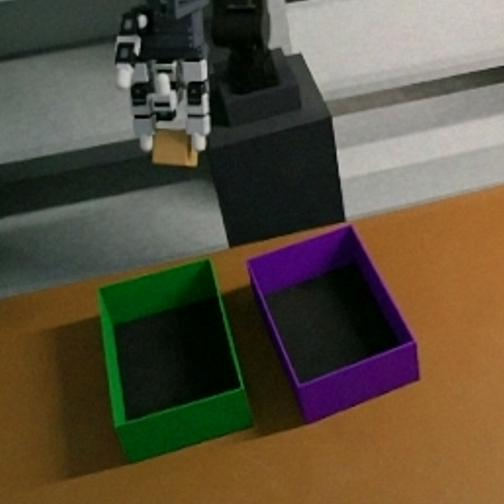

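Request:
{"method": "move", "body": {
  "arm4": {"target": [1.150, 0.807, 0.925, 0.1210, 0.4852, 0.8404, 0.2095], "speed": 0.12},
  "arm3": {"target": [1.250, -1.668, 1.07, 0.1784, 0.7154, 0.6556, 0.1635], "speed": 0.2},
  "cameras": ["cam_room_a1", "cam_room_a2"]
}}

Request:
{"method": "zoom_image", "body": {
  "camera": "cam_room_a2",
  "region": [330, 290, 450, 410]
}}

Request:
{"method": "zoom_image", "body": {
  "camera": "cam_room_a1",
  "region": [150, 290, 300, 440]
}}

Scene clock: 377.77 s.
Joint torques (N m): arm1=[1.85 -2.67 15.35 1.74 -0.03 0.1] | arm2=[-0.09 -2.26 13.23 1.16 0.11 -0.04] | arm3=[-1.85 -21.36 11.56 2.44 -0.46 -0.08] | arm4=[0.26 -12.86 6.72 1.66 0.13 0.12]
Heat: arm1: hottest joint3_rad 54 °C; arm2: hottest joint3_rad 45 °C; arm3: hottest joint3_rad 43 °C; arm4: hottest joint3_rad 41 °C.
move: arm3 off_target; arm4 done
Joint velocities: within noise
arm1, arm2: as last shown
arm3.joint_positions: joint1_rad=+1.105 joint2_rad=+1.675 joint3_rad=+1.186 joint4_rad=-0.680 joint5_rad=-0.119 joint6_rad=-0.255 hand_index_mcp=+0.762 hand_index_abd=-0.048 hand_index_pip=+0.578 hand_index_dip=+0.696 hand_middle_mcp=+1.000 hand_middle_abd=+0.000 hand_middle_pip=-0.844 hand_middle_dip=-0.697 hand_ring_mcp=+0.764 hand_ring_abd=+0.042 hand_ring_pip=+0.578 hand_ring_dip=+0.696 hand_thumb_cmc=-0.568 hand_thumb_axl=+0.679 hand_thumb_mcp=-0.403 hand_thumb_ipl=+0.168 hand_current_limit=+0.400 hand_speed=-0.600
arm3.joint_status: not commanded
arm3.hand_state: goal,blocked,goal,goal,goal,goal,goal,goal,goal,blocked,goal,goal,goal,goal,goal,goal
arm3.index_mcp_current_ma: 12
arm3.index_abd_current_ma: 385
arm3.index_pip_current_ma: 2
arm3.index_dip_current_ma: 0
arm3.middle_mcp_current_ma: 0
arm3.middle_abd_current_ma: 0
arm3.middle_pip_current_ma: 8
arm3.middle_dip_current_ma: 3
arm3.ring_mcp_current_ma: 18
arm3.ring_abd_current_ma: -385
arm3.ring_pip_current_ma: 2
arm3.ring_dip_current_ma: 0
arm3.thumb_cmc_current_ma: 2
arm3.thumb_axl_current_ma: 1
arm3.thumb_mcp_current_ma: -4
arm3.thumb_ipl_current_ma: 0
arm3.hand_goal_index_mcp: 0.754
arm3.hand_goal_index_abd: -0.350
arm3.hand_goal_index_pip: 0.576
arm3.hand_goal_index_dip: 0.696
arm3.hand_goal_middle_mcp: 1.000
arm3.hand_goal_middle_abd: 0.000
arm3.hand_goal_middle_pip: -0.850
arm3.hand_goal_middle_dip: -0.700
arm3.hand_goal_ring_mcp: 0.754
arm3.hand_goal_ring_abd: 0.350
arm3.hand_goal_ring_pip: 0.576
arm3.hand_goal_ring_dip: 0.696
arm3.hand_goal_thumb_cmc: -0.570
arm3.hand_goal_thumb_axl: 0.678
arm3.hand_goal_thumb_mcp: -0.400
arm3.hand_goal_thumb_ipl: 0.168
arm3.hand: x=+1.2324 y=-1.6543 z=+1.0400 quat_wxyz=(+0.147, +0.721, +0.660, +0.149) (m; scene frame)
arm3.hand_target: x=+1.2481 y=-1.6675 z=+1.0707 quat_wxyz=(+0.179, +0.715, +0.656, +0.163) (m; scene frame)
arm3.hand_status: off_target (0.037 m and 4.0 deg from the pose sent, 0.247 m and 15.0 deg at the start)
arm4.joint_positions: joint1_rad=-0.991 joint2_rad=+1.785 joint3_rad=+0.831 joint4_rad=-0.159 joint5_rad=+0.067 joint6_rad=+0.098 hand_index_mcp=+0.764 hand_index_abd=-0.107 hand_index_pip=+0.580 hand_index_dip=+0.696 hand_middle_mcp=+1.000 hand_middle_abd=+0.001 hand_middle_pip=-0.845 hand_middle_dip=-0.698 hand_ring_mcp=+0.758 hand_ring_abd=+0.102 hand_ring_pip=+0.576 hand_ring_dip=+0.696 hand_thumb_cmc=-0.568 hand_thumb_axl=+0.679 hand_thumb_mcp=-0.402 hand_thumb_ipl=+0.168 hand_current_limit=+0.400 hand_speed=-0.600
arm4.joint_status: not commanded
arm4.hand_state: goal,blocked,goal,goal,goal,goal,goal,goal,goal,blocked,goal,goal,goal,goal,goal,goal
arm4.index_mcp_current_ma: 51
arm4.index_abd_current_ma: 385
arm4.index_pip_current_ma: 17
arm4.index_dip_current_ma: 0
arm4.middle_mcp_current_ma: -1
arm4.middle_abd_current_ma: 3
arm4.middle_pip_current_ma: 24
arm4.middle_dip_current_ma: 11
arm4.ring_mcp_current_ma: 18
arm4.ring_abd_current_ma: -385
arm4.ring_pip_current_ma: -2
arm4.ring_dip_current_ma: 0
arm4.thumb_cmc_current_ma: 10
arm4.thumb_axl_current_ma: 8
arm4.thumb_mcp_current_ma: -14
arm4.thumb_ipl_current_ma: -2
arm4.hand_goal_index_mcp: 0.754
arm4.hand_goal_index_abd: -0.400
arm4.hand_goal_index_pip: 0.576
arm4.hand_goal_index_dip: 0.696
arm4.hand_goal_middle_mcp: 1.000
arm4.hand_goal_middle_abd: 0.000
arm4.hand_goal_middle_pip: -0.850
arm4.hand_goal_middle_dip: -0.700
arm4.hand_goal_ring_mcp: 0.754
arm4.hand_goal_ring_abd: 0.400
arm4.hand_goal_ring_pip: 0.576
arm4.hand_goal_ring_dip: 0.696
arm4.hand_goal_thumb_cmc: -0.570
arm4.hand_goal_thumb_axl: 0.678
arm4.hand_goal_thumb_mcp: -0.400
arm4.hand_goal_thumb_ipl: 0.168
arm4.hand: x=+1.1491 y=+0.7998 z=+0.9209 quat_wxyz=(+0.118, +0.488, +0.841, +0.200) (m; scene frame)
arm4.hand_target: x=+1.1500 y=+0.8070 z=+0.9251 quat_wxyz=(+0.121, +0.485, +0.840, +0.210) (m; scene frame)
arm4.hand_status: done (0.008 m and 1.1 deg from the pose sent, 0.134 m and 1.8 deg at the start)
pictures: cam_room_a1, cam_room_a2

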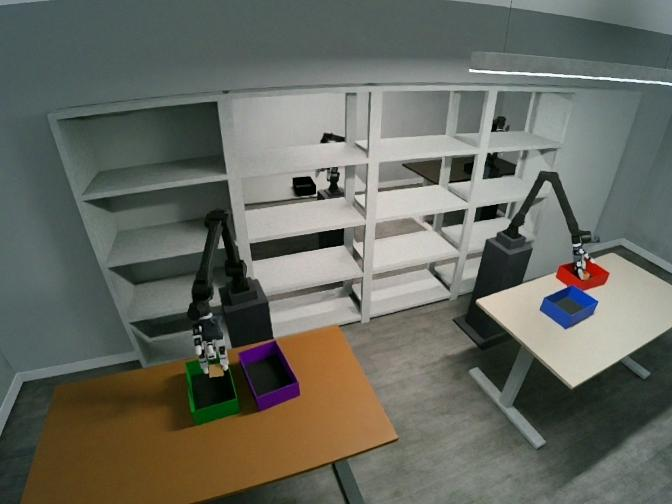

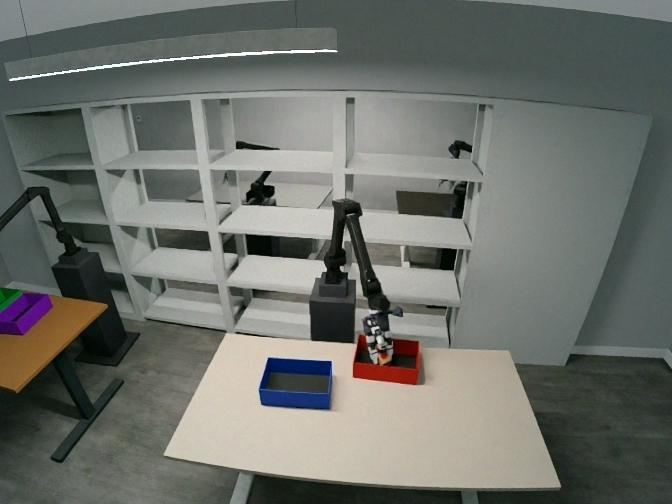

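Scaled by 4.200 from the camera's 672x504 image, which has a finer 960x720 frame.

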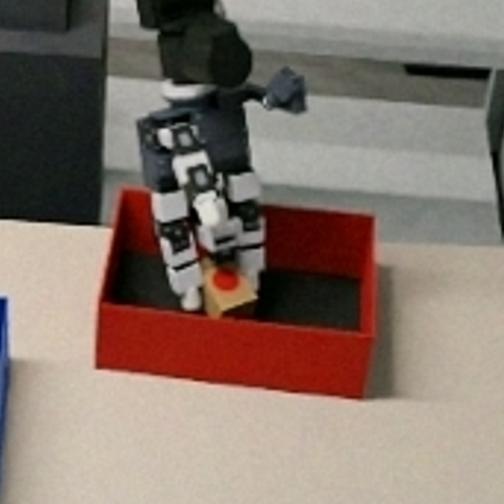

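Scaled by 3.360 from the camera's 672x504 image, which has a finer 960x720 frame.

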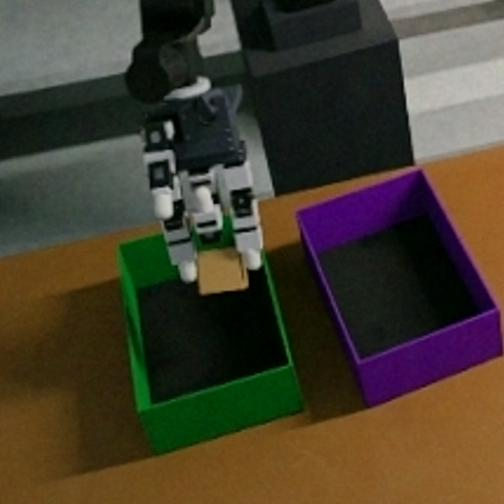

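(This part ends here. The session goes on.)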